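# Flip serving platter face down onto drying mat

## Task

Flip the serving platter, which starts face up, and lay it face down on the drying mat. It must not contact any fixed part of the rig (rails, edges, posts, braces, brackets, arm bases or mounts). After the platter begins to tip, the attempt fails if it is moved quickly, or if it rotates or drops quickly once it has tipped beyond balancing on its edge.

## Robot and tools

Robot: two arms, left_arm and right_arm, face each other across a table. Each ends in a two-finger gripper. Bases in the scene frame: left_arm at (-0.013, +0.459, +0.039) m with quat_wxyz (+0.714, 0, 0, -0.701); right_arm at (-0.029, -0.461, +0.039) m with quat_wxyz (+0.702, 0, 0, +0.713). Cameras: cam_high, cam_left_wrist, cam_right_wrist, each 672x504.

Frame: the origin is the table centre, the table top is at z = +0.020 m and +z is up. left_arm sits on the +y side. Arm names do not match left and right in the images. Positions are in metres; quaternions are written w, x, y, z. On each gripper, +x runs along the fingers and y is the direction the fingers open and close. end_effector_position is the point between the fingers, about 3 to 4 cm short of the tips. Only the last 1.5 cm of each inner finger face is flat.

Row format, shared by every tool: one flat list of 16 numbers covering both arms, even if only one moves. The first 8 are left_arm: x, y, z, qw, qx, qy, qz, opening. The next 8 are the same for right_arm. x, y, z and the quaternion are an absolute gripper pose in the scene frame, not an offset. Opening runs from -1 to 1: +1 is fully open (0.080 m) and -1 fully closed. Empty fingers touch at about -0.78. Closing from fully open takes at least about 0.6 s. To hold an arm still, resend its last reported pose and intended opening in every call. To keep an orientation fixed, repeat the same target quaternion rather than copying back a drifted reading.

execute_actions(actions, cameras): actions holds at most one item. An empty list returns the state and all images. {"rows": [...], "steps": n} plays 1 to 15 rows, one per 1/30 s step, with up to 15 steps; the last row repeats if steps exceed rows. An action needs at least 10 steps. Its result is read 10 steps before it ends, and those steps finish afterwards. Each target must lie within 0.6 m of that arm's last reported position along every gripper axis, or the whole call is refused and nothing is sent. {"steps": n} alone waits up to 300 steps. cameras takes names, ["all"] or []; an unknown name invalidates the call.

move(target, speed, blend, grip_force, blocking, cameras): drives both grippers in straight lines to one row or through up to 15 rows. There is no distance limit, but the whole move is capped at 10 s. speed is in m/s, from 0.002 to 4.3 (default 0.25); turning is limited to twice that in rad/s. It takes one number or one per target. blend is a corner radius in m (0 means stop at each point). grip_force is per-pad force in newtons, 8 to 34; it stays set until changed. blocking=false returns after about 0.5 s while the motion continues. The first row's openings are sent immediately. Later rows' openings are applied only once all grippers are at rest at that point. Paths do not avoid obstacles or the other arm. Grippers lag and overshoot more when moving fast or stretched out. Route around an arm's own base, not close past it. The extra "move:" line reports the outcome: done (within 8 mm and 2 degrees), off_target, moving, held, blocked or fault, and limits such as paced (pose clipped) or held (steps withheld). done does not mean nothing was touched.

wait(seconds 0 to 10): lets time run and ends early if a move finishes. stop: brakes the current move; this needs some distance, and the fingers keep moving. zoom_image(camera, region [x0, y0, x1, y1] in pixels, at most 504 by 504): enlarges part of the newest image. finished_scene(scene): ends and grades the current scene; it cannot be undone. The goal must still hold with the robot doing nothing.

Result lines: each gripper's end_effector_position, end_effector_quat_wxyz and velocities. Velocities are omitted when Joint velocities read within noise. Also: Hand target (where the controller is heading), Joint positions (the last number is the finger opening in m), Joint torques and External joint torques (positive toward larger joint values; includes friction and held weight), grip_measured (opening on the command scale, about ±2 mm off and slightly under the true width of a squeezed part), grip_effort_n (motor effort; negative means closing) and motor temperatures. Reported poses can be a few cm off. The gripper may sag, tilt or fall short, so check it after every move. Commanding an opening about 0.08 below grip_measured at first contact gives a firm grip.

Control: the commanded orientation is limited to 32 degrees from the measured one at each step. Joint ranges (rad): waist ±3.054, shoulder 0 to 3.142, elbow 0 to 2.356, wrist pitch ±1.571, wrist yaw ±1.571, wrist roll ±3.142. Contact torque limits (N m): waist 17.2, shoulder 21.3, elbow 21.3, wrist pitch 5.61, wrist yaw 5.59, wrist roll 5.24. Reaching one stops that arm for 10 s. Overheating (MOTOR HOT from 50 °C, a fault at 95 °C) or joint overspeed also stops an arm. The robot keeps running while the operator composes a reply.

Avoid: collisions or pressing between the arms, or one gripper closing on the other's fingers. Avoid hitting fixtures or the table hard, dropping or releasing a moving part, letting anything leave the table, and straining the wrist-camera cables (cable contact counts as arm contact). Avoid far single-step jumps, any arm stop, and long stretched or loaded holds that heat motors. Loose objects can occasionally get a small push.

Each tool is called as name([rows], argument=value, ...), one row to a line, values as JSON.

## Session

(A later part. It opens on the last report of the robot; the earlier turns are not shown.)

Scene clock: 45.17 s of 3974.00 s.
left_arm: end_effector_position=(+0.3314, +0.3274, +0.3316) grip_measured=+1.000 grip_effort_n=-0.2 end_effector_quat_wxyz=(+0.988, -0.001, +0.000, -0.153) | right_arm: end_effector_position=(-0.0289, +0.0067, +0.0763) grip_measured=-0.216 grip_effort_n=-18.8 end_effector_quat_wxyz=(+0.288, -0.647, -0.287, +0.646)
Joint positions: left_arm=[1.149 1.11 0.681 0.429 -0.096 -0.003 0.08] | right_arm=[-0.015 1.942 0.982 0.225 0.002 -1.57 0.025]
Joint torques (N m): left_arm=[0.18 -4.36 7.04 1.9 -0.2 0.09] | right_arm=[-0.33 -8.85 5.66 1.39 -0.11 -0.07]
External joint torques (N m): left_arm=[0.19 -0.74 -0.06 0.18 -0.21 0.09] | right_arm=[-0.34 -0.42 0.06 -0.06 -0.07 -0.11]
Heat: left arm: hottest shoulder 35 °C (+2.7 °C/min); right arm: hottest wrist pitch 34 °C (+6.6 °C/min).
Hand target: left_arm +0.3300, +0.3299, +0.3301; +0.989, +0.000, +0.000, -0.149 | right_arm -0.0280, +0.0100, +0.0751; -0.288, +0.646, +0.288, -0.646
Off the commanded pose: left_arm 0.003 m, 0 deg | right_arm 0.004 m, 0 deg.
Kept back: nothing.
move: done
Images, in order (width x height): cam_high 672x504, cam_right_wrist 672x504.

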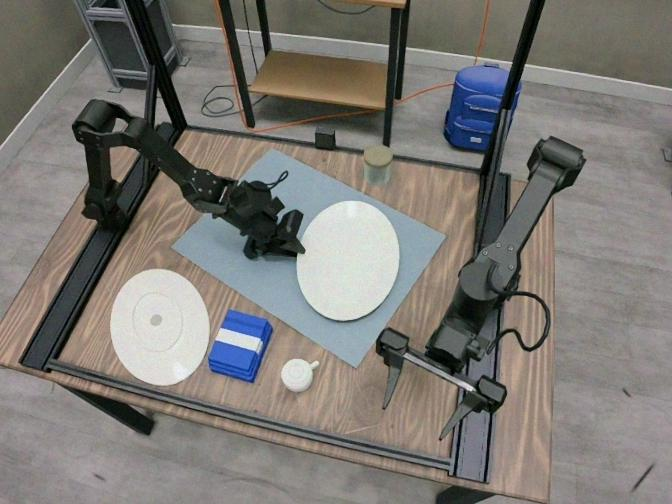

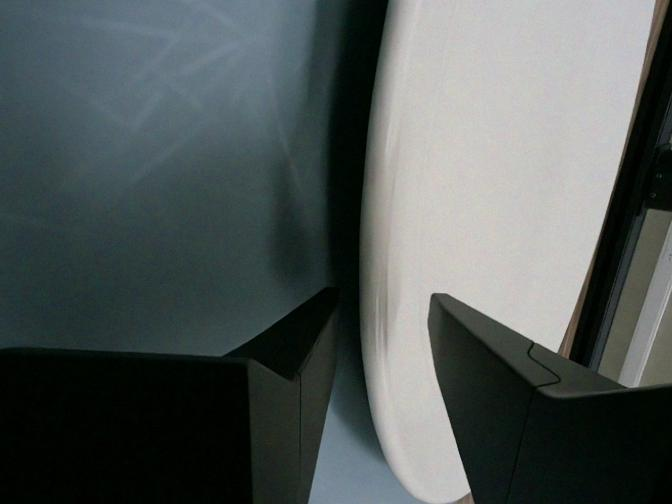

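move(target=[0.33,0.33,0.33,0.989,0,0,-0.149,1,-0.028,0.022,0.068,0.2877,-0.6457,-0.2877,0.6457,-0.22], cameras=["cam_high","cam_right_wrist"], speed=0.05)

zoom_image(camera="cam_high", region=[225, 190, 325, 280])

zoom_image(camera="cam_right_wrist", region=[200, 150, 536, 402])

Scene clock: 46.53 s of 3974.00 s.
left_arm: end_effector_position=(+0.3314, +0.3274, +0.3316) grip_measured=+1.000 grip_effort_n=-0.2 end_effector_quat_wxyz=(+0.988, -0.001, +0.000, -0.153) | right_arm: end_effector_position=(-0.0289, +0.0183, +0.0719) grip_measured=-0.216 grip_effort_n=-18.8 end_effector_quat_wxyz=(+0.289, -0.646, -0.288, +0.645)
Joint positions: left_arm=[1.149 1.11 0.681 0.429 -0.096 -0.003 0.08] | right_arm=[-0.015 1.988 1.027 0.231 0.002 -1.57 0.025]
Joint torques (N m): left_arm=[0.18 -4.35 7.03 1.9 -0.21 0.09] | right_arm=[-0.31 -8.13 6.16 1.48 -0.11 -0.05]
External joint torques (N m): left_arm=[0.19 -0.77 0.01 0.2 -0.21 0.08] | right_arm=[-0.33 0.76 0.46 -0.02 -0.07 -0.09]
Heat: left arm: hottest shoulder 35 °C (+2.6 °C/min); right arm: hottest wrist pitch 34 °C (+6.4 °C/min).
Hand target: left_arm +0.3300, +0.3299, +0.3301; +0.989, +0.000, +0.000, -0.149 | right_arm -0.0280, +0.0219, +0.0681; -0.288, +0.646, +0.288, -0.646
Off the commanded pose: left_arm 0.003 m, 0 deg | right_arm 0.005 m, 0 deg.
Kept back: nothing.
move: done
Images, in order (width x height): cam_high 672x504, cam_right_wrist 672x504.

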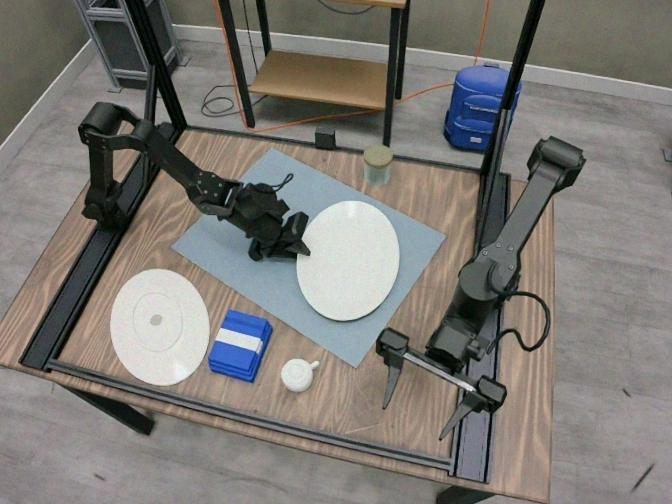

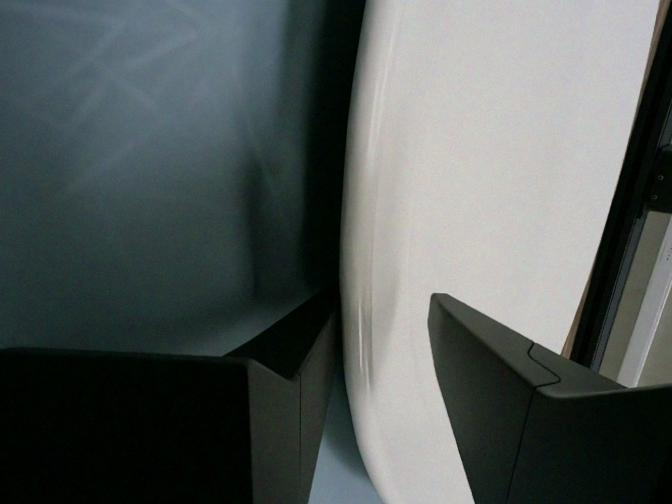

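Scaled by 5.040 from the camera's 672x504 image, which has a finer 960x720 frame.

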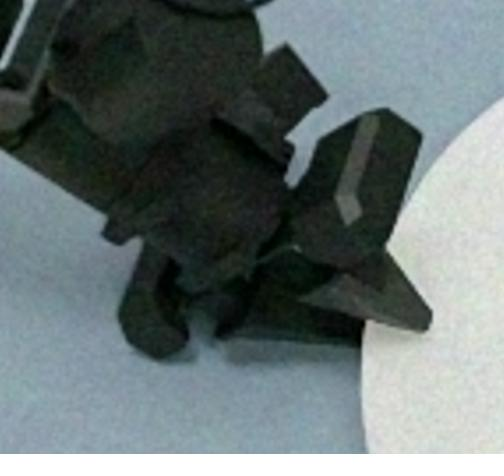

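Scaled by 1.500 from the camera's 672x504 image, which has a finer 960x720 frame.

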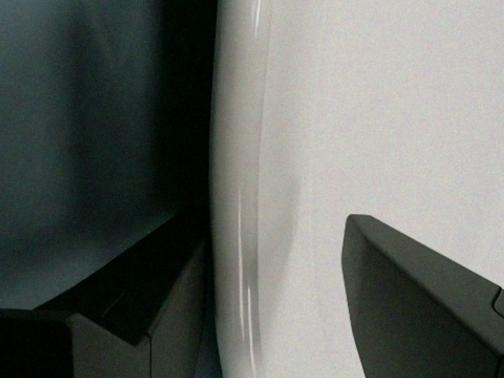

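move(target=[0.33,0.33,0.33,0.989,0,0,-0.149,1,-0.028,0.03,0.058,0.2877,-0.6457,-0.2877,0.6457,-0.22], cameras=["cam_high","cam_right_wrist"], speed=0.05)

zoom_image(camera="cam_high", region=[225, 190, 325, 280])

zoom_image(camera="cam_right_wrist", region=[200, 150, 536, 402])

Scene clock: 47.83 s of 3974.00 s.
left_arm: end_effector_position=(+0.3314, +0.3274, +0.3316) grip_measured=+1.000 grip_effort_n=-0.2 end_effector_quat_wxyz=(+0.988, -0.001, +0.000, -0.153) | right_arm: end_effector_position=(-0.0289, +0.0188, +0.0680) grip_measured=-0.216 grip_effort_n=-18.8 end_effector_quat_wxyz=(+0.286, -0.648, -0.285, +0.647)
Joint positions: left_arm=[1.149 1.11 0.681 0.429 -0.096 -0.003 0.08] | right_arm=[-0.015 2 1.034 0.226 0.002 -1.57 0.025]
Joint torques (N m): left_arm=[0.19 -4.37 7.05 1.9 -0.2 0.09] | right_arm=[-0.3 -3.87 7.79 3.21 -0.13 -0.06]
External joint torques (N m): left_arm=[0.18 -0.7 -0.07 0.17 -0.21 0.09] | right_arm=[-0.32 4.94 2.2 1.76 -0.09 -0.1]
Heat: left arm: hottest shoulder 35 °C (+2.5 °C/min); right arm: hottest wrist pitch 34 °C (+6.3 °C/min).
Hand target: left_arm +0.3300, +0.3299, +0.3301; +0.989, +0.000, +0.000, -0.149 | right_arm -0.0280, +0.0289, +0.0582; -0.288, +0.646, +0.288, -0.646
Off the commanded pose: left_arm 0.003 m, 0 deg | right_arm 0.015 m, 0 deg.
Kept back: nothing.
move: off_target (right_arm)
Images, in order (width x height): cam_high 672x504, cam_right_wrist 672x504.

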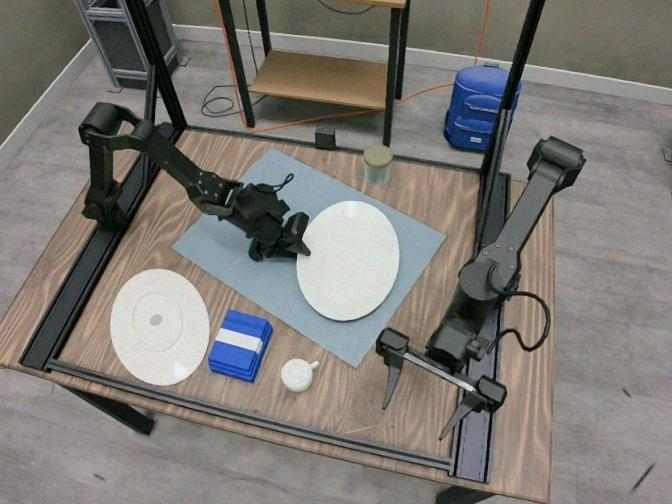

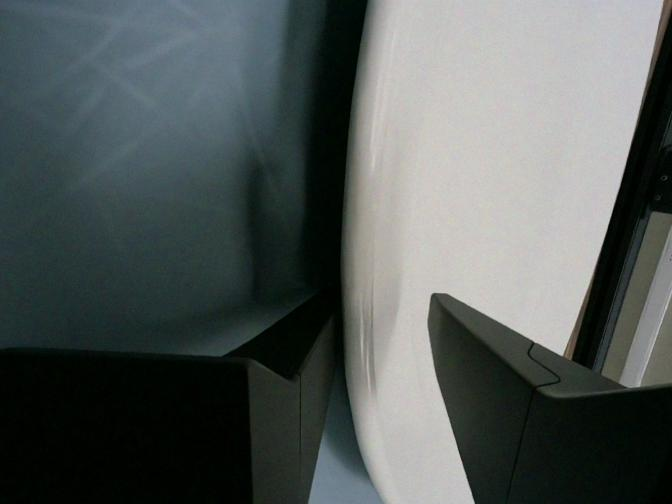

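Scaled by 5.040 from the camera's 672x504 image, which has a finer 960x720 frame.

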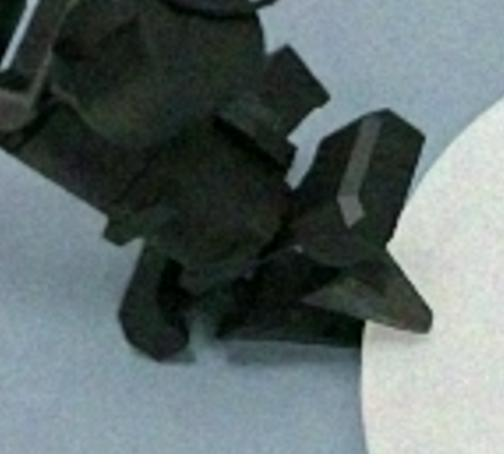

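Scaled by 1.500 from the camera's 672x504 image, which has a finer 960x720 frame.

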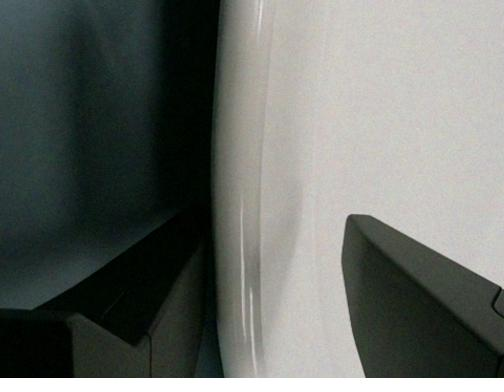

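move(target=[0.33,0.33,0.33,0.989,0,0,-0.149,1,-0.028,0.043,0.0705,0.2877,-0.6457,-0.2877,0.6457,-0.22], cameras=["cam_high","cam_right_wrist"], speed=0.05)

zoom_image(camera="cam_high", region=[225, 190, 325, 280])

zoom_image(camera="cam_right_wrist", region=[200, 150, 536, 402])

Scene clock: 49.30 s of 3974.00 s.
left_arm: end_effector_position=(+0.3314, +0.3274, +0.3316) grip_measured=+1.000 grip_effort_n=-0.2 end_effector_quat_wxyz=(+0.988, -0.001, +0.000, -0.153) | right_arm: end_effector_position=(-0.0289, +0.0267, +0.0678) grip_measured=-0.216 grip_effort_n=-18.8 end_effector_quat_wxyz=(+0.275, -0.652, -0.275, +0.651)
Joint positions: left_arm=[1.149 1.11 0.681 0.429 -0.096 -0.003 0.08] | right_arm=[-0.015 2.025 1.099 0.155 0.002 -1.57 0.025]
Joint torques (N m): left_arm=[0.18 -4.37 7.04 1.9 -0.2 0.1] | right_arm=[-0.17 -6.73 9.03 3.34 -0.13 -0.07]
External joint torques (N m): left_arm=[0.19 -0.76 -0.03 0.19 -0.2 0.09] | right_arm=[-0.19 2.51 3.23 1.89 -0.09 -0.11]
Heat: left arm: hottest shoulder 35 °C (+2.4 °C/min); right arm: hottest wrist pitch 35 °C (+7.3 °C/min).
Hand target: left_arm +0.3300, +0.3299, +0.3301; +0.989, +0.000, +0.000, -0.149 | right_arm -0.0280, +0.0419, +0.0709; -0.288, +0.646, +0.288, -0.646
Off the commanded pose: left_arm 0.003 m, 0 deg | right_arm 0.017 m, 2 deg.
Kept back: nothing.
move: off_target (right_arm)
Images, in order (width x height): cam_high 672x504, cam_right_wrist 672x504.

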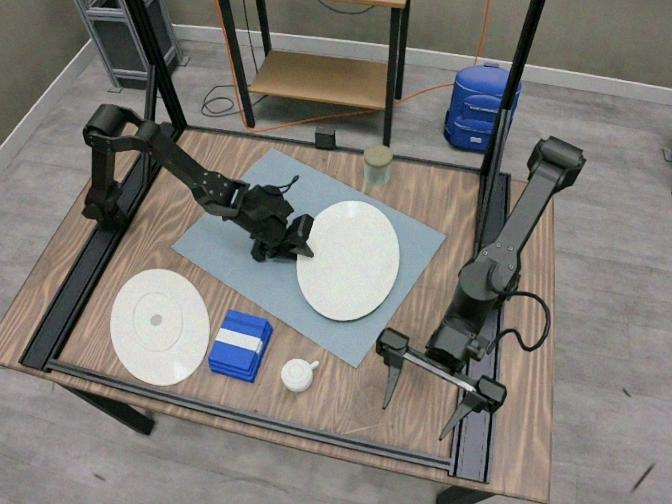

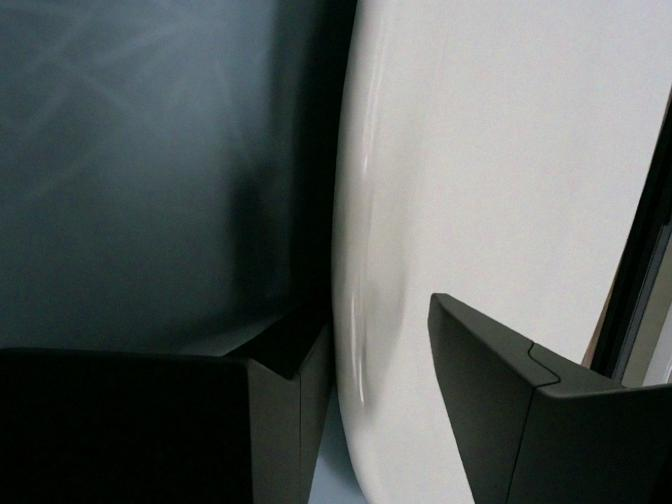

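Scaled by 5.040 from the camera's 672x504 image, which has a finer 960x720 frame.

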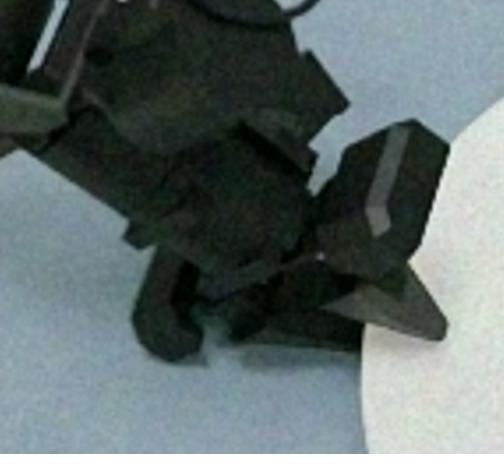

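Scaled by 1.500 from the camera's 672x504 image, which has a finer 960x720 frame.

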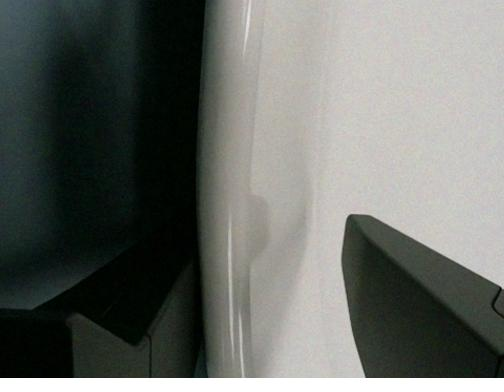

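move(target=[0.33,0.33,0.33,0.989,0,0,-0.149,1,-0.028,0.052,0.073,0.2877,-0.6457,-0.2877,0.6457,-0.22], cameras=["cam_high","cam_right_wrist"], speed=0.05)

zoom_image(camera="cam_right_wrist", region=[200, 150, 536, 402])

Scene clock: 50.43 s of 3974.00 s.
left_arm: end_effector_position=(+0.3314, +0.3274, +0.3316) grip_measured=+1.000 grip_effort_n=-0.2 end_effector_quat_wxyz=(+0.988, -0.001, +0.000, -0.153) | right_arm: end_effector_position=(-0.0289, +0.0301, +0.0663) grip_measured=-0.216 grip_effort_n=-18.8 end_effector_quat_wxyz=(+0.269, -0.655, -0.268, +0.654)
Joint positions: left_arm=[1.149 1.11 0.681 0.429 -0.096 -0.003 0.08] | right_arm=[-0.015 2.041 1.132 0.117 0.002 -1.57 0.025]
Joint torques (N m): left_arm=[0.17 -4.36 7.05 1.9 -0.2 0.09] | right_arm=[-0.18 -6.61 10.03 4.05 -0.15 -0.04]
External joint torques (N m): left_arm=[0.12 -0.72 -0.04 0.18 -0.19 0.09] | right_arm=[-0.19 2.67 4.29 2.65 -0.11 -0.07]
Motor temperatures (°C): left_arm=[30 35 31 34 26 32] | right_arm=[29 31 31 36 31 27]
Heat: left arm: hottest shoulder 35 °C (+2.4 °C/min); right arm: hottest wrist pitch 36 °C (+8.3 °C/min).
Hand target: left_arm +0.3300, +0.3299, +0.3301; +0.989, +0.000, +0.000, -0.149 | right_arm -0.0280, +0.0501, +0.0738; -0.288, +0.646, +0.288, -0.646
Off the commanded pose: left_arm 0.003 m, 0 deg | right_arm 0.023 m, 3 deg.
Kept back: nothing.
move: off_target (right_arm)
Images, in order (width x height): cam_high 672x504, cam_right_wrist 672x504.

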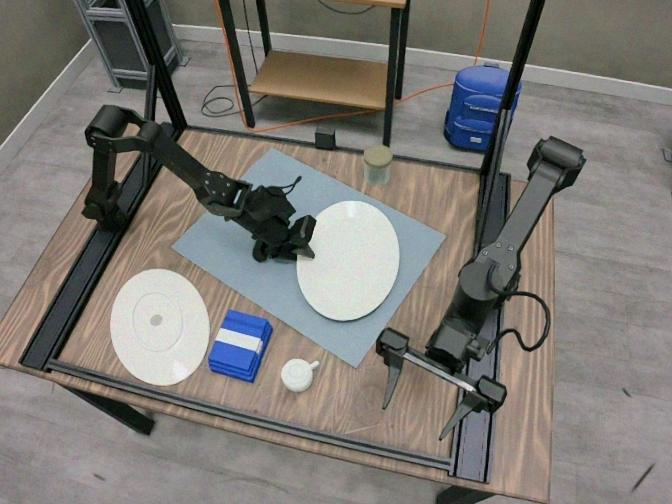

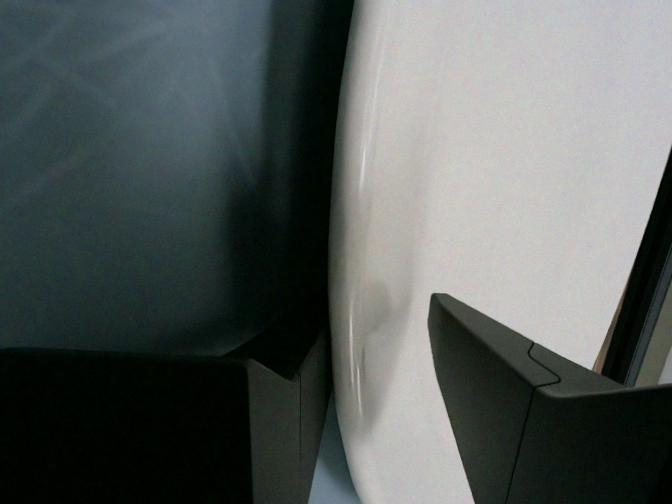

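Scaled by 1.500 from the camera's 672x504 image, which has a finer 960x720 frame.

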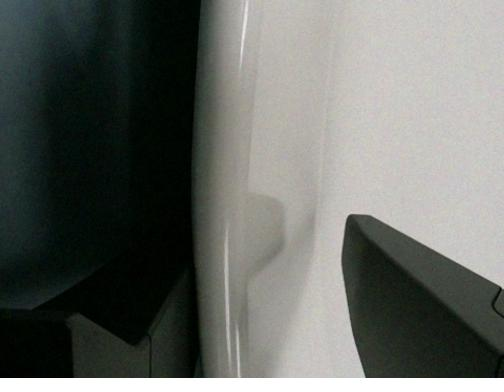

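move([
  [0.33,0.33,0.33,0.989,0,0,-0.149,1,-0.028,0.028,0.081,0.2877,-0.6457,-0.2877,0.6457,-0.22],
  [0.33,0.33,0.33,0.989,0,0,-0.149,1,-0.028,0.05,0.079,0.2877,-0.6457,-0.2877,0.6457,-0.22],
], cameras=["cam_high","cam_right_wrist"], speed=0.05)

zoom_image(camera="cam_right_wrist", region=[200, 150, 536, 402])

Scene clock: 52.33 s of 3974.00 s.
left_arm: end_effector_position=(+0.3314, +0.3274, +0.3316) grip_measured=+1.000 grip_effort_n=-0.2 end_effector_quat_wxyz=(+0.988, -0.001, +0.000, -0.153) | right_arm: end_effector_position=(-0.0289, +0.0305, +0.0678) grip_measured=-0.216 grip_effort_n=-18.8 end_effector_quat_wxyz=(+0.269, -0.655, -0.268, +0.653)
Joint positions: left_arm=[1.149 1.11 0.681 0.429 -0.096 -0.003 0.08] | right_arm=[-0.015 2.039 1.135 0.112 0.002 -1.57 0.025]
Joint torques (N m): left_arm=[0.18 -4.36 7.04 1.9 -0.2 0.09] | right_arm=[-0.42 -8.47 9.79 3.22 -0.16 -0.05]
External joint torques (N m): left_arm=[0.2 -0.78 0 0.2 -0.21 0.09] | right_arm=[-0.45 0.84 4.02 1.82 -0.12 -0.09]
Heat: left arm: hottest shoulder 35 °C (+2.3 °C/min); right arm: hottest wrist pitch 37 °C (+9.2 °C/min).
Hand target: left_arm +0.3300, +0.3299, +0.3301; +0.989, +0.000, +0.000, -0.149 | right_arm -0.0280, +0.0485, +0.0796; -0.288, +0.646, +0.288, -0.646
Off the commanded pose: left_arm 0.003 m, 0 deg | right_arm 0.023 m, 3 deg.
Kept back: nothing.
move: off_target (right_arm)
Images, in order (width x height): cam_high 672x504, cam_right_wrist 672x504.

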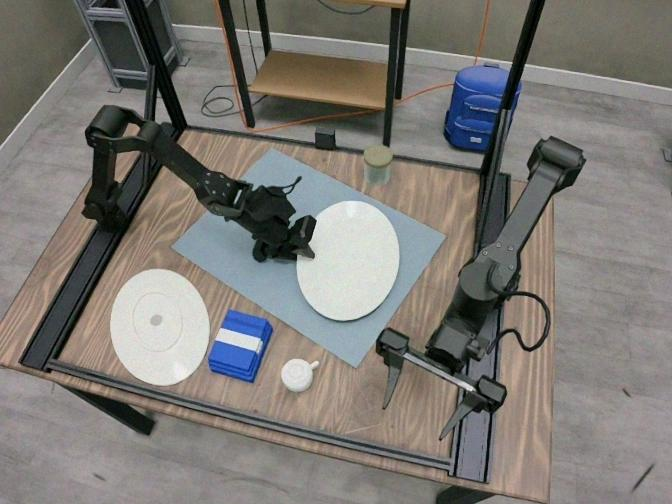

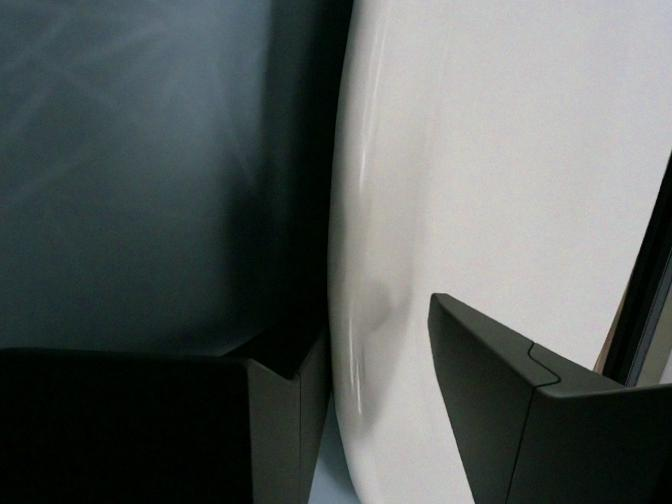

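Scaled by 1.500 from the camera's 672x504 image, which has a finer 960x720 frame.

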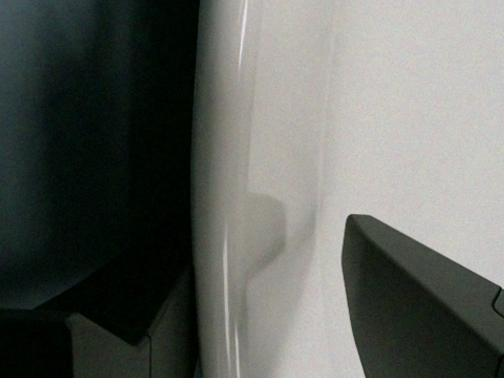

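move(target=[0.33,0.33,0.33,0.989,0,0,-0.149,1,-0.028,0.036,0.09,0.2988,-0.641,-0.2988,0.641,-0.22], cameras=["cam_high","cam_right_wrist"], speed=0.05)

zoom_image(camera="cam_right_wrist", region=[200, 150, 536, 402])

Scene clock: 53.47 s of 3974.00 s.
left_arm: end_effector_position=(+0.3314, +0.3274, +0.3316) grip_measured=+1.000 grip_effort_n=-0.2 end_effector_quat_wxyz=(+0.988, -0.001, +0.000, -0.153) | right_arm: end_effector_position=(-0.0289, +0.0298, +0.0728) grip_measured=-0.216 grip_effort_n=-18.8 end_effector_quat_wxyz=(+0.282, -0.649, -0.282, +0.648)
Joint positions: left_arm=[1.149 1.11 0.681 0.429 -0.096 -0.003 0.08] | right_arm=[-0.015 2.021 1.1 0.17 0.002 -1.57 0.025]
Joint torques (N m): left_arm=[0.17 -4.37 7.04 1.9 -0.21 0.09] | right_arm=[-0.14 -14.31 5.08 2.54 -0.18 -0.02]
External joint torques (N m): left_arm=[0.16 -0.65 -0.15 0.15 -0.21 0.09] | right_arm=[-0.16 -5.07 -0.76 1.07 -0.14 -0.06]
Heat: left arm: hottest shoulder 35 °C (+2.2 °C/min); right arm: hottest wrist pitch 38 °C (+10.1 °C/min).
Hand target: left_arm +0.3300, +0.3299, +0.3301; +0.989, +0.000, +0.000, -0.149 | right_arm -0.0281, +0.0358, +0.0900; -0.299, +0.641, +0.299, -0.641
Off the commanded pose: left_arm 0.003 m, 0 deg | right_arm 0.018 m, 3 deg.
Kept back: nothing.
move: off_target (right_arm)
Images, in order (width x height): cam_high 672x504, cam_right_wrist 672x504.

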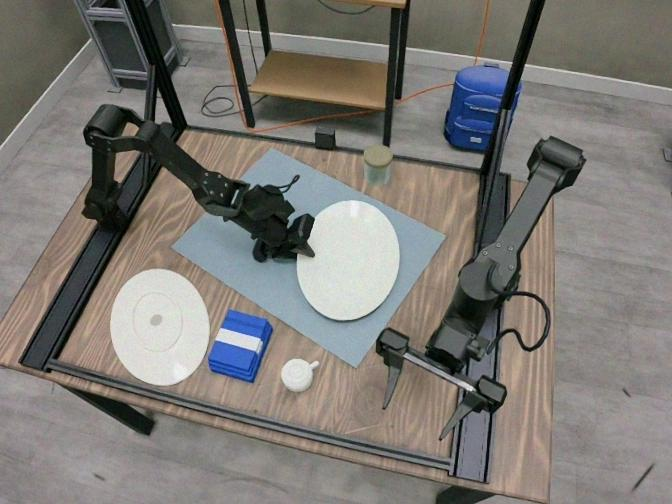

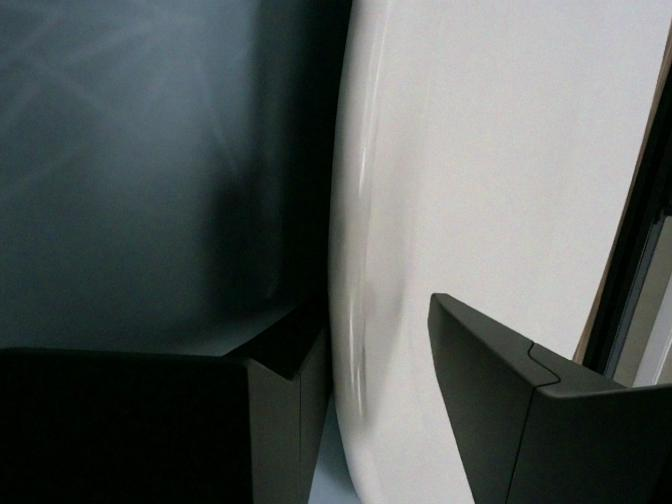

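Scaled by 1.500 from the camera's 672x504 image, which has a finer 960x720 frame.

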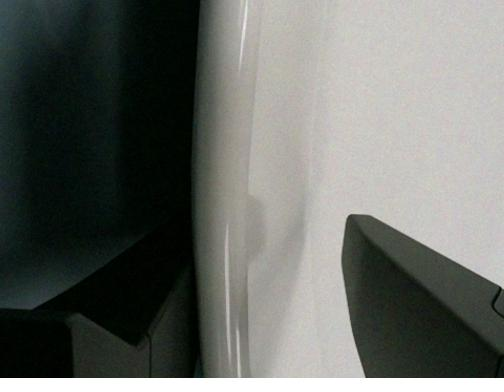

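move(target=[0.33,0.33,0.33,0.989,0,0,-0.149,1,-0.028,0.036,0.094,0.2988,-0.641,-0.2988,0.641,-0.22], cameras=["cam_high","cam_right_wrist"], speed=0.05)

zoom_image(camera="cam_high", region=[225, 190, 405, 330])

zoom_image(camera="cam_right_wrist", region=[200, 150, 536, 402])

Scene clock: 55.33 s of 3974.00 s.
left_arm: end_effector_position=(+0.3314, +0.3274, +0.3316) grip_measured=+1.000 grip_effort_n=-0.2 end_effector_quat_wxyz=(+0.988, -0.001, +0.000, -0.153) | right_arm: end_effector_position=(-0.0289, +0.0296, +0.0733) grip_measured=-0.216 grip_effort_n=-18.8 end_effector_quat_wxyz=(+0.282, -0.649, -0.282, +0.648)
Joint positions: left_arm=[1.149 1.11 0.681 0.429 -0.096 -0.003 0.08] | right_arm=[-0.015 2.019 1.1 0.169 0.002 -1.57 0.025]
Joint torques (N m): left_arm=[0.18 -4.37 7.04 1.9 -0.2 0.09] | right_arm=[-0.27 -15.14 5.87 1.81 -0.14 -0.03]
External joint torques (N m): left_arm=[0.18 -0.75 -0.01 0.19 -0.21 0.09] | right_arm=[-0.3 -5.97 0.09 0.36 -0.09 -0.07]
Heat: left arm: hottest shoulder 35 °C (+2.2 °C/min); right arm: hottest wrist pitch 38 °C (+9.8 °C/min).
Hand target: left_arm +0.3300, +0.3299, +0.3301; +0.989, +0.000, +0.000, -0.149 | right_arm -0.0281, +0.0357, +0.0939; -0.299, +0.641, +0.299, -0.641
Off the commanded pose: left_arm 0.003 m, 0 deg | right_arm 0.022 m, 3 deg.
Kept back: nothing.
move: off_target (right_arm)
Images, in order (width x height): cam_high 672x504, cam_right_wrist 672x504.

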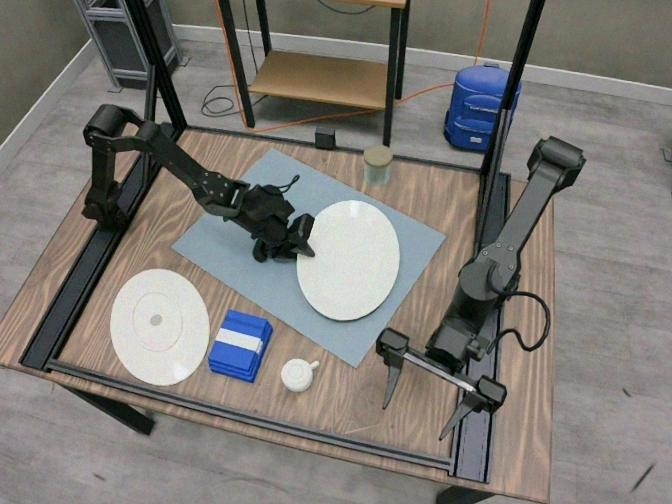

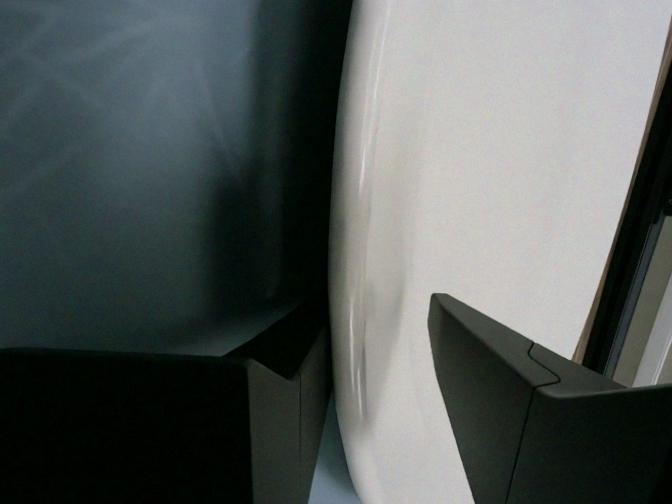

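Scaled by 2.800 from the camera's 672x504 image, which has a finer 960x720 frame.

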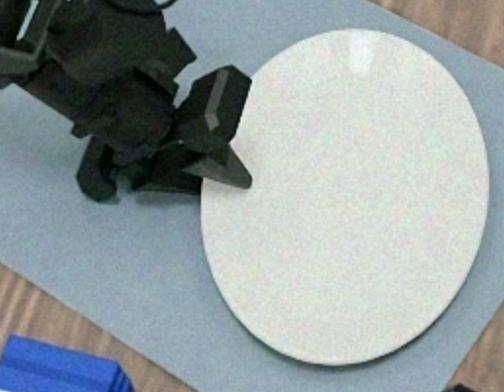

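Scaled by 1.500 from the camera's 672x504 image, which has a finer 960x720 frame.

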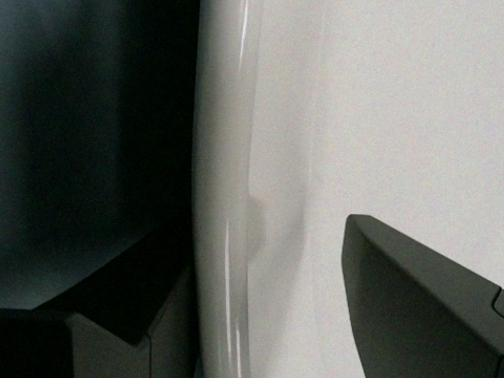

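move(target=[0.33,0.33,0.33,0.989,0,0,-0.149,1,-0.028,0.058,0.088,0.2988,-0.641,-0.2988,0.641,-0.22], cameras=["cam_high","cam_right_wrist"], speed=0.05)

zoom_image(camera="cam_high", region=[225, 190, 405, 330])

zoom_image(camera="cam_right_wrist", region=[200, 150, 536, 402])

Scene clock: 57.17 s of 3974.00 s.
left_arm: end_effector_position=(+0.3314, +0.3274, +0.3316) grip_measured=+1.000 grip_effort_n=-0.2 end_effector_quat_wxyz=(+0.988, -0.001, +0.000, -0.153) | right_arm: end_effector_position=(-0.0285, +0.0352, +0.0704) grip_measured=-0.216 grip_effort_n=-18.8 end_effector_quat_wxyz=(+0.274, -0.653, -0.274, +0.651)
Joint positions: left_arm=[1.149 1.11 0.681 0.429 -0.096 -0.003 0.08] | right_arm=[-0.016 2.045 1.146 0.124 0.002 -1.571 0.025]
Joint torques (N m): left_arm=[0.17 -4.36 7.05 1.9 -0.2 0.09] | right_arm=[-0.34 -9.63 10.16 3.5 -0.13 -0.03]
External joint torques (N m): left_arm=[0.18 -0.66 -0.09 0.16 -0.2 0.08] | right_arm=[-0.32 -0.28 4.37 2.08 -0.1 -0.07]
Heat: left arm: hottest shoulder 35 °C (+2.1 °C/min); right arm: hottest wrist pitch 39 °C (+10.5 °C/min).
Hand target: left_arm +0.3300, +0.3299, +0.3301; +0.989, +0.000, +0.000, -0.149 | right_arm -0.0280, +0.0558, +0.0889; -0.299, +0.641, +0.299, -0.641
Off the commanded pose: left_arm 0.003 m, 0 deg | right_arm 0.029 m, 4 deg.
Kept back: nothing.
move: off_target (right_arm)
Images, in order (width x height): cam_high 672x504, cam_right_wrist 672x504.

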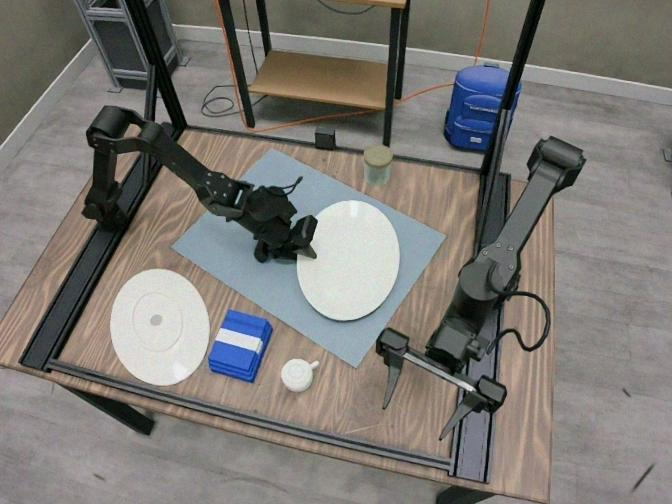

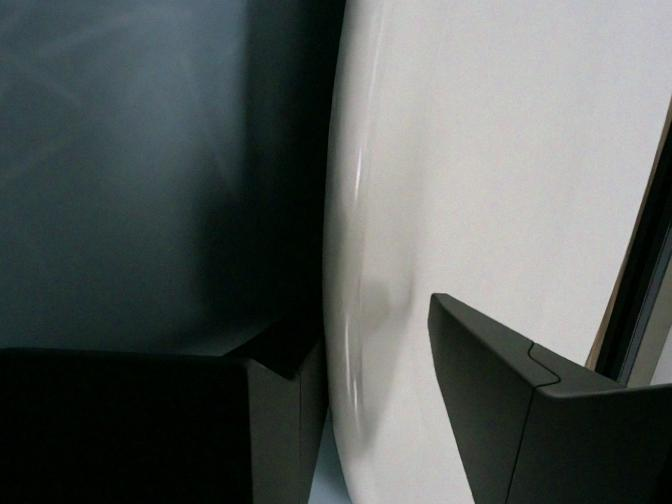

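Scaled by 2.800 from the camera's 672x504 image, which has a finer 960x720 frame.

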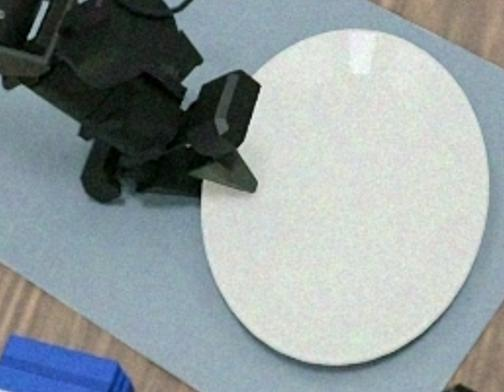

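Scaled by 1.500 from the camera's 672x504 image, which has a finer 960x720 frame.

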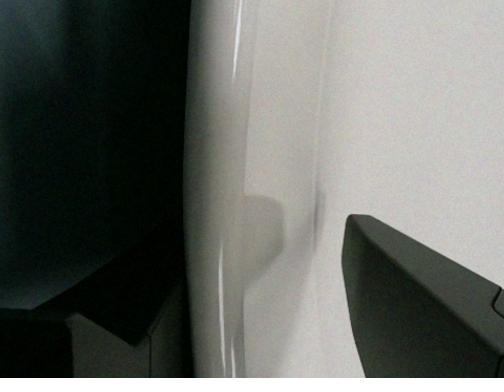

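move(target=[0.33,0.33,0.33,0.989,0,0,-0.149,1,-0.028,0.066,0.094,0.2988,-0.641,-0.2988,0.641,-0.22], cameras=["cam_high","cam_right_wrist"], speed=0.05)

zoom_image(camera="cam_high", region=[225, 190, 405, 330])

zoom_image(camera="cam_right_wrist", region=[200, 150, 536, 402])

Scene clock: 58.70 s of 3974.00 s.
left_arm: end_effector_position=(+0.3314, +0.3274, +0.3316) grip_measured=+1.000 grip_effort_n=-0.2 end_effector_quat_wxyz=(+0.988, -0.001, +0.000, -0.153) | right_arm: end_effector_position=(-0.0283, +0.0501, +0.0765) grip_measured=-0.216 grip_effort_n=-18.8 end_effector_quat_wxyz=(+0.280, -0.650, -0.279, +0.649)
Joint positions: left_arm=[1.149 1.11 0.681 0.429 -0.096 -0.003 0.08] | right_arm=[-0.016 2.075 1.211 0.107 0.002 -1.571 0.025]
Joint torques (N m): left_arm=[0.18 -4.36 7.03 1.9 -0.21 0.09] | right_arm=[0.03 -11.46 9.16 2.29 -0.17 -0.04]
External joint torques (N m): left_arm=[0.17 -0.71 -0.05 0.18 -0.2 0.09] | right_arm=[0.03 -1.71 3.17 0.83 -0.13 -0.08]
Heat: left arm: hottest shoulder 35 °C (+2.0 °C/min); right arm: hottest wrist pitch 39 °C (+10.2 °C/min).
Hand target: left_arm +0.3300, +0.3299, +0.3301; +0.989, +0.000, +0.000, -0.149 | right_arm -0.0279, +0.0648, +0.0944; -0.299, +0.641, +0.299, -0.641
Off the commanded pose: left_arm 0.003 m, 0 deg | right_arm 0.024 m, 3 deg.
Kept back: nothing.
move: off_target (right_arm)
Images, in order (width x height): cam_high 672x504, cam_right_wrist 672x504.

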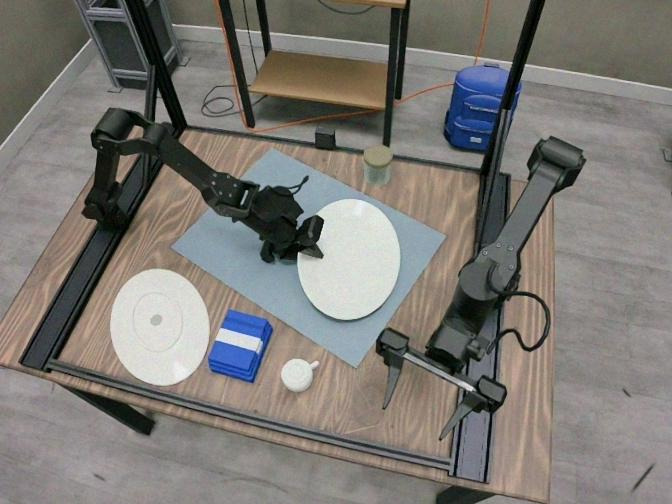

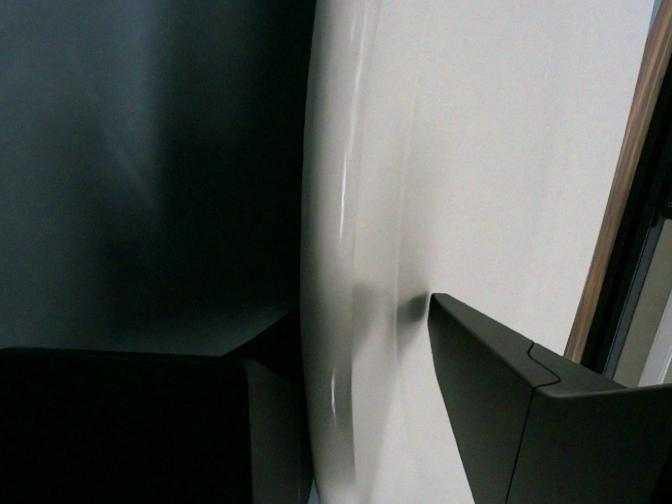

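Scaled by 2.800 from the camera's 672x504 image, which has a finer 960x720 frame.

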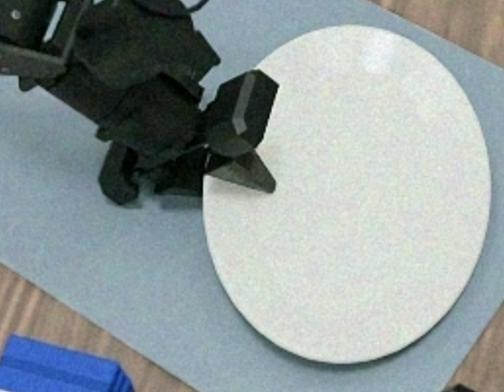

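Scaled by 1.500 from the camera's 672x504 image, which has a finer 960x720 frame.

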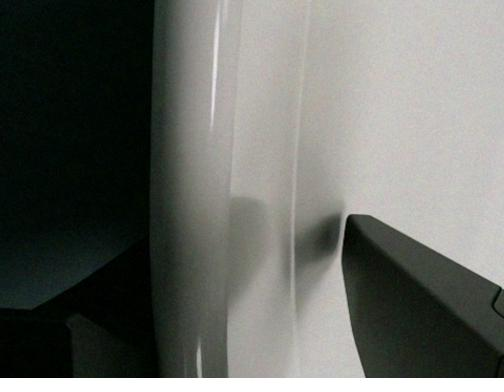

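move(target=[0.33,0.33,0.33,0.989,0,0,-0.149,1,-0.028,0.058,0.112,0.2988,-0.641,-0.2988,0.641,-0.35], cameras=["cam_high","cam_right_wrist"], speed=0.04)

zoom_image(camera="cam_high", region=[225, 190, 405, 330])

zoom_image(camera="cam_right_wrist", region=[200, 150, 536, 402])

Scene clock: 60.60 s of 3974.00 s.
left_arm: end_effector_position=(+0.3314, +0.3274, +0.3316) grip_measured=+1.000 grip_effort_n=-0.2 end_effector_quat_wxyz=(+0.988, -0.001, +0.000, -0.153) | right_arm: end_effector_position=(-0.0283, +0.0487, +0.0858) grip_measured=-0.346 grip_effort_n=-22.1 end_effector_quat_wxyz=(+0.278, -0.651, -0.279, +0.649)
Joint positions: left_arm=[1.149 1.11 0.681 0.429 -0.096 -0.003 0.08] | right_arm=[-0.016 2.051 1.22 0.07 0.002 -1.574 0.019]
Joint torques (N m): left_arm=[0.18 -4.37 7.04 1.9 -0.2 0.09] | right_arm=[-0.19 -15.82 7.34 1.6 -0.18 0.1]
External joint torques (N m): left_arm=[0.17 -0.7 -0.07 0.16 -0.2 0.09] | right_arm=[-0.18 -6.29 1.36 0.18 -0.15 0.07]
Heat: left arm: hottest shoulder 35 °C (+2.0 °C/min); right arm: hottest wrist pitch 40 °C (+11.1 °C/min).
Hand target: left_arm +0.3300, +0.3299, +0.3301; +0.989, +0.000, +0.000, -0.149 | right_arm -0.0281, +0.0573, +0.1119; -0.299, +0.641, +0.299, -0.641
Off the commanded pose: left_arm 0.003 m, 0 deg | right_arm 0.028 m, 4 deg.
Kept back: nothing.
move: off_target (right_arm)
Images, in order (width x height): cam_high 672x504, cam_right_wrist 672x504.

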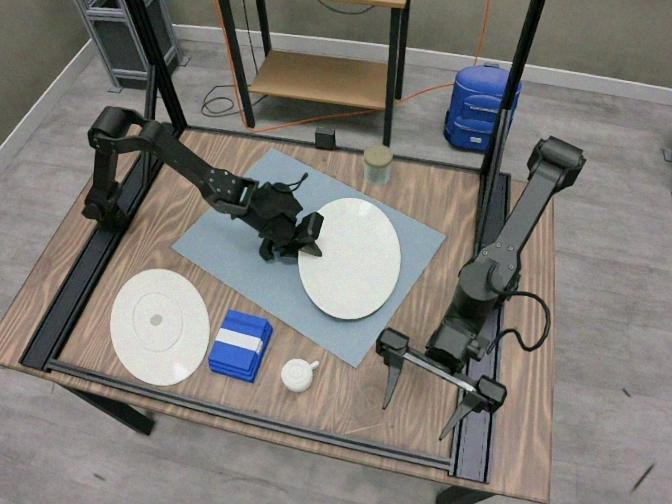

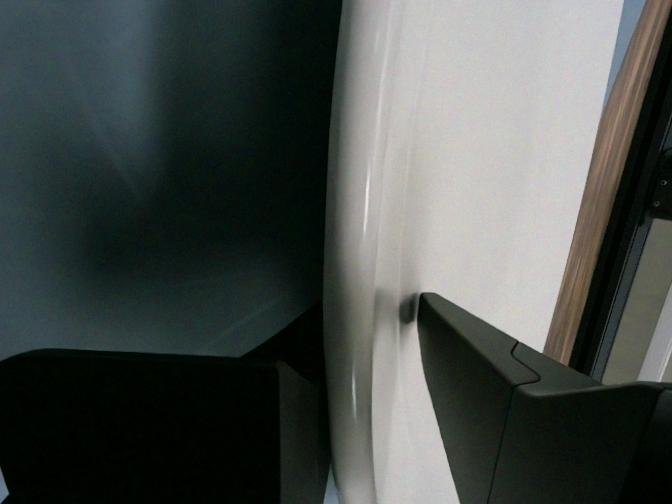

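Scaled by 2.800 from the camera's 672x504 image, which has a finer 960x720 frame.

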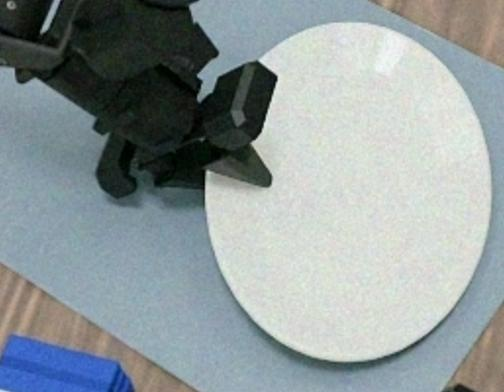

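Scaled by 1.500 from the camera's 672x504 image, which has a finer 960x720 frame.

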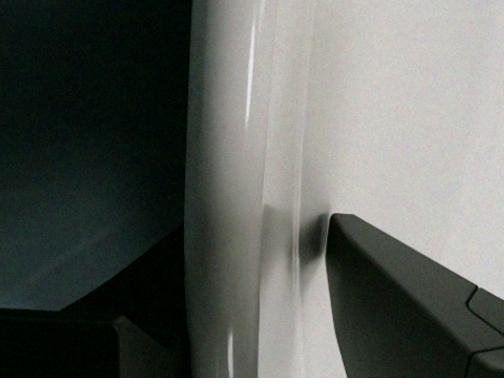

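move(target=[0.33,0.33,0.33,0.989,0,0,-0.149,1,-0.028,0.062,0.145,0.2988,-0.641,-0.2988,0.641,-0.4], cameras=["cam_high","cam_right_wrist"], speed=0.04)

zoom_image(camera="cam_high", region=[225, 190, 405, 330])

Scene clock: 62.03 s of 3974.00 s.
left_arm: end_effector_position=(+0.3314, +0.3274, +0.3316) grip_measured=+1.000 grip_effort_n=-0.2 end_effector_quat_wxyz=(+0.988, -0.001, +0.000, -0.153) | right_arm: end_effector_position=(-0.0283, +0.0510, +0.1124) grip_measured=-0.396 grip_effort_n=-21.6 end_effector_quat_wxyz=(+0.273, -0.653, -0.274, +0.651)
Joint positions: left_arm=[1.149 1.11 0.681 0.429 -0.096 -0.003 0.08] | right_arm=[-0.016 2.01 1.291 -0.057 0.002 -1.574 0.017]
Joint torques (N m): left_arm=[0.19 -4.36 7.03 1.89 -0.21 0.09] | right_arm=[-0.36 -16.5 8.39 1.75 -0.17 0.09]
External joint torques (N m): left_arm=[0.2 -0.68 -0.08 0.17 -0.21 0.09] | right_arm=[-0.37 -6.85 2.04 0.31 -0.13 0.05]
Motor temperatures (°C): left_arm=[30 35 31 34 26 32] | right_arm=[29 36 34 39 31 27]
Heat: left arm: hottest shoulder 35 °C (+2.0 °C/min); right arm: hottest wrist pitch 39 °C (+10.2 °C/min).
Hand target: left_arm +0.3300, +0.3299, +0.3301; +0.989, +0.000, +0.000, -0.149 | right_arm -0.0281, +0.0609, +0.1450; -0.299, +0.641, +0.299, -0.641
Off the commanded pose: left_arm 0.003 m, 0 deg | right_arm 0.034 m, 4 deg.
Kept back: nothing.
move: off_target (right_arm)
Images, in order (width x height): cam_high 672x504, cam_right_wrist 672x504.

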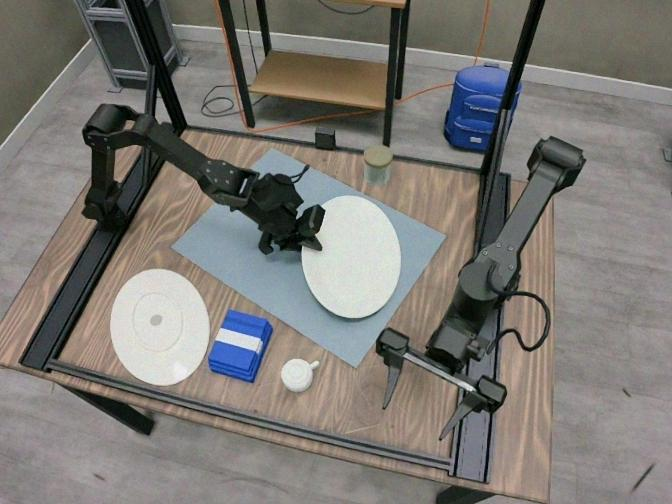

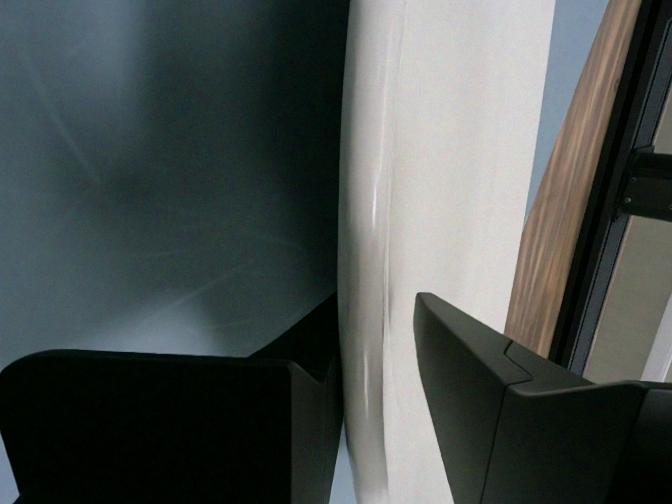

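Scaled by 2.800 from the camera's 672x504 image, which has a finer 960x720 frame.

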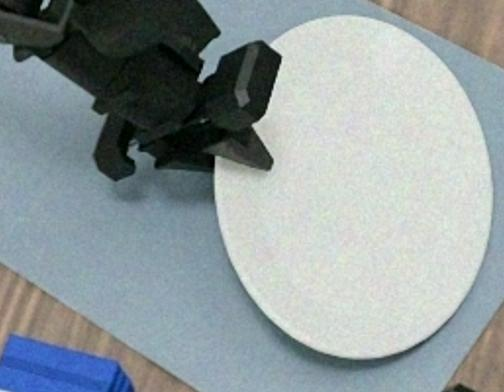

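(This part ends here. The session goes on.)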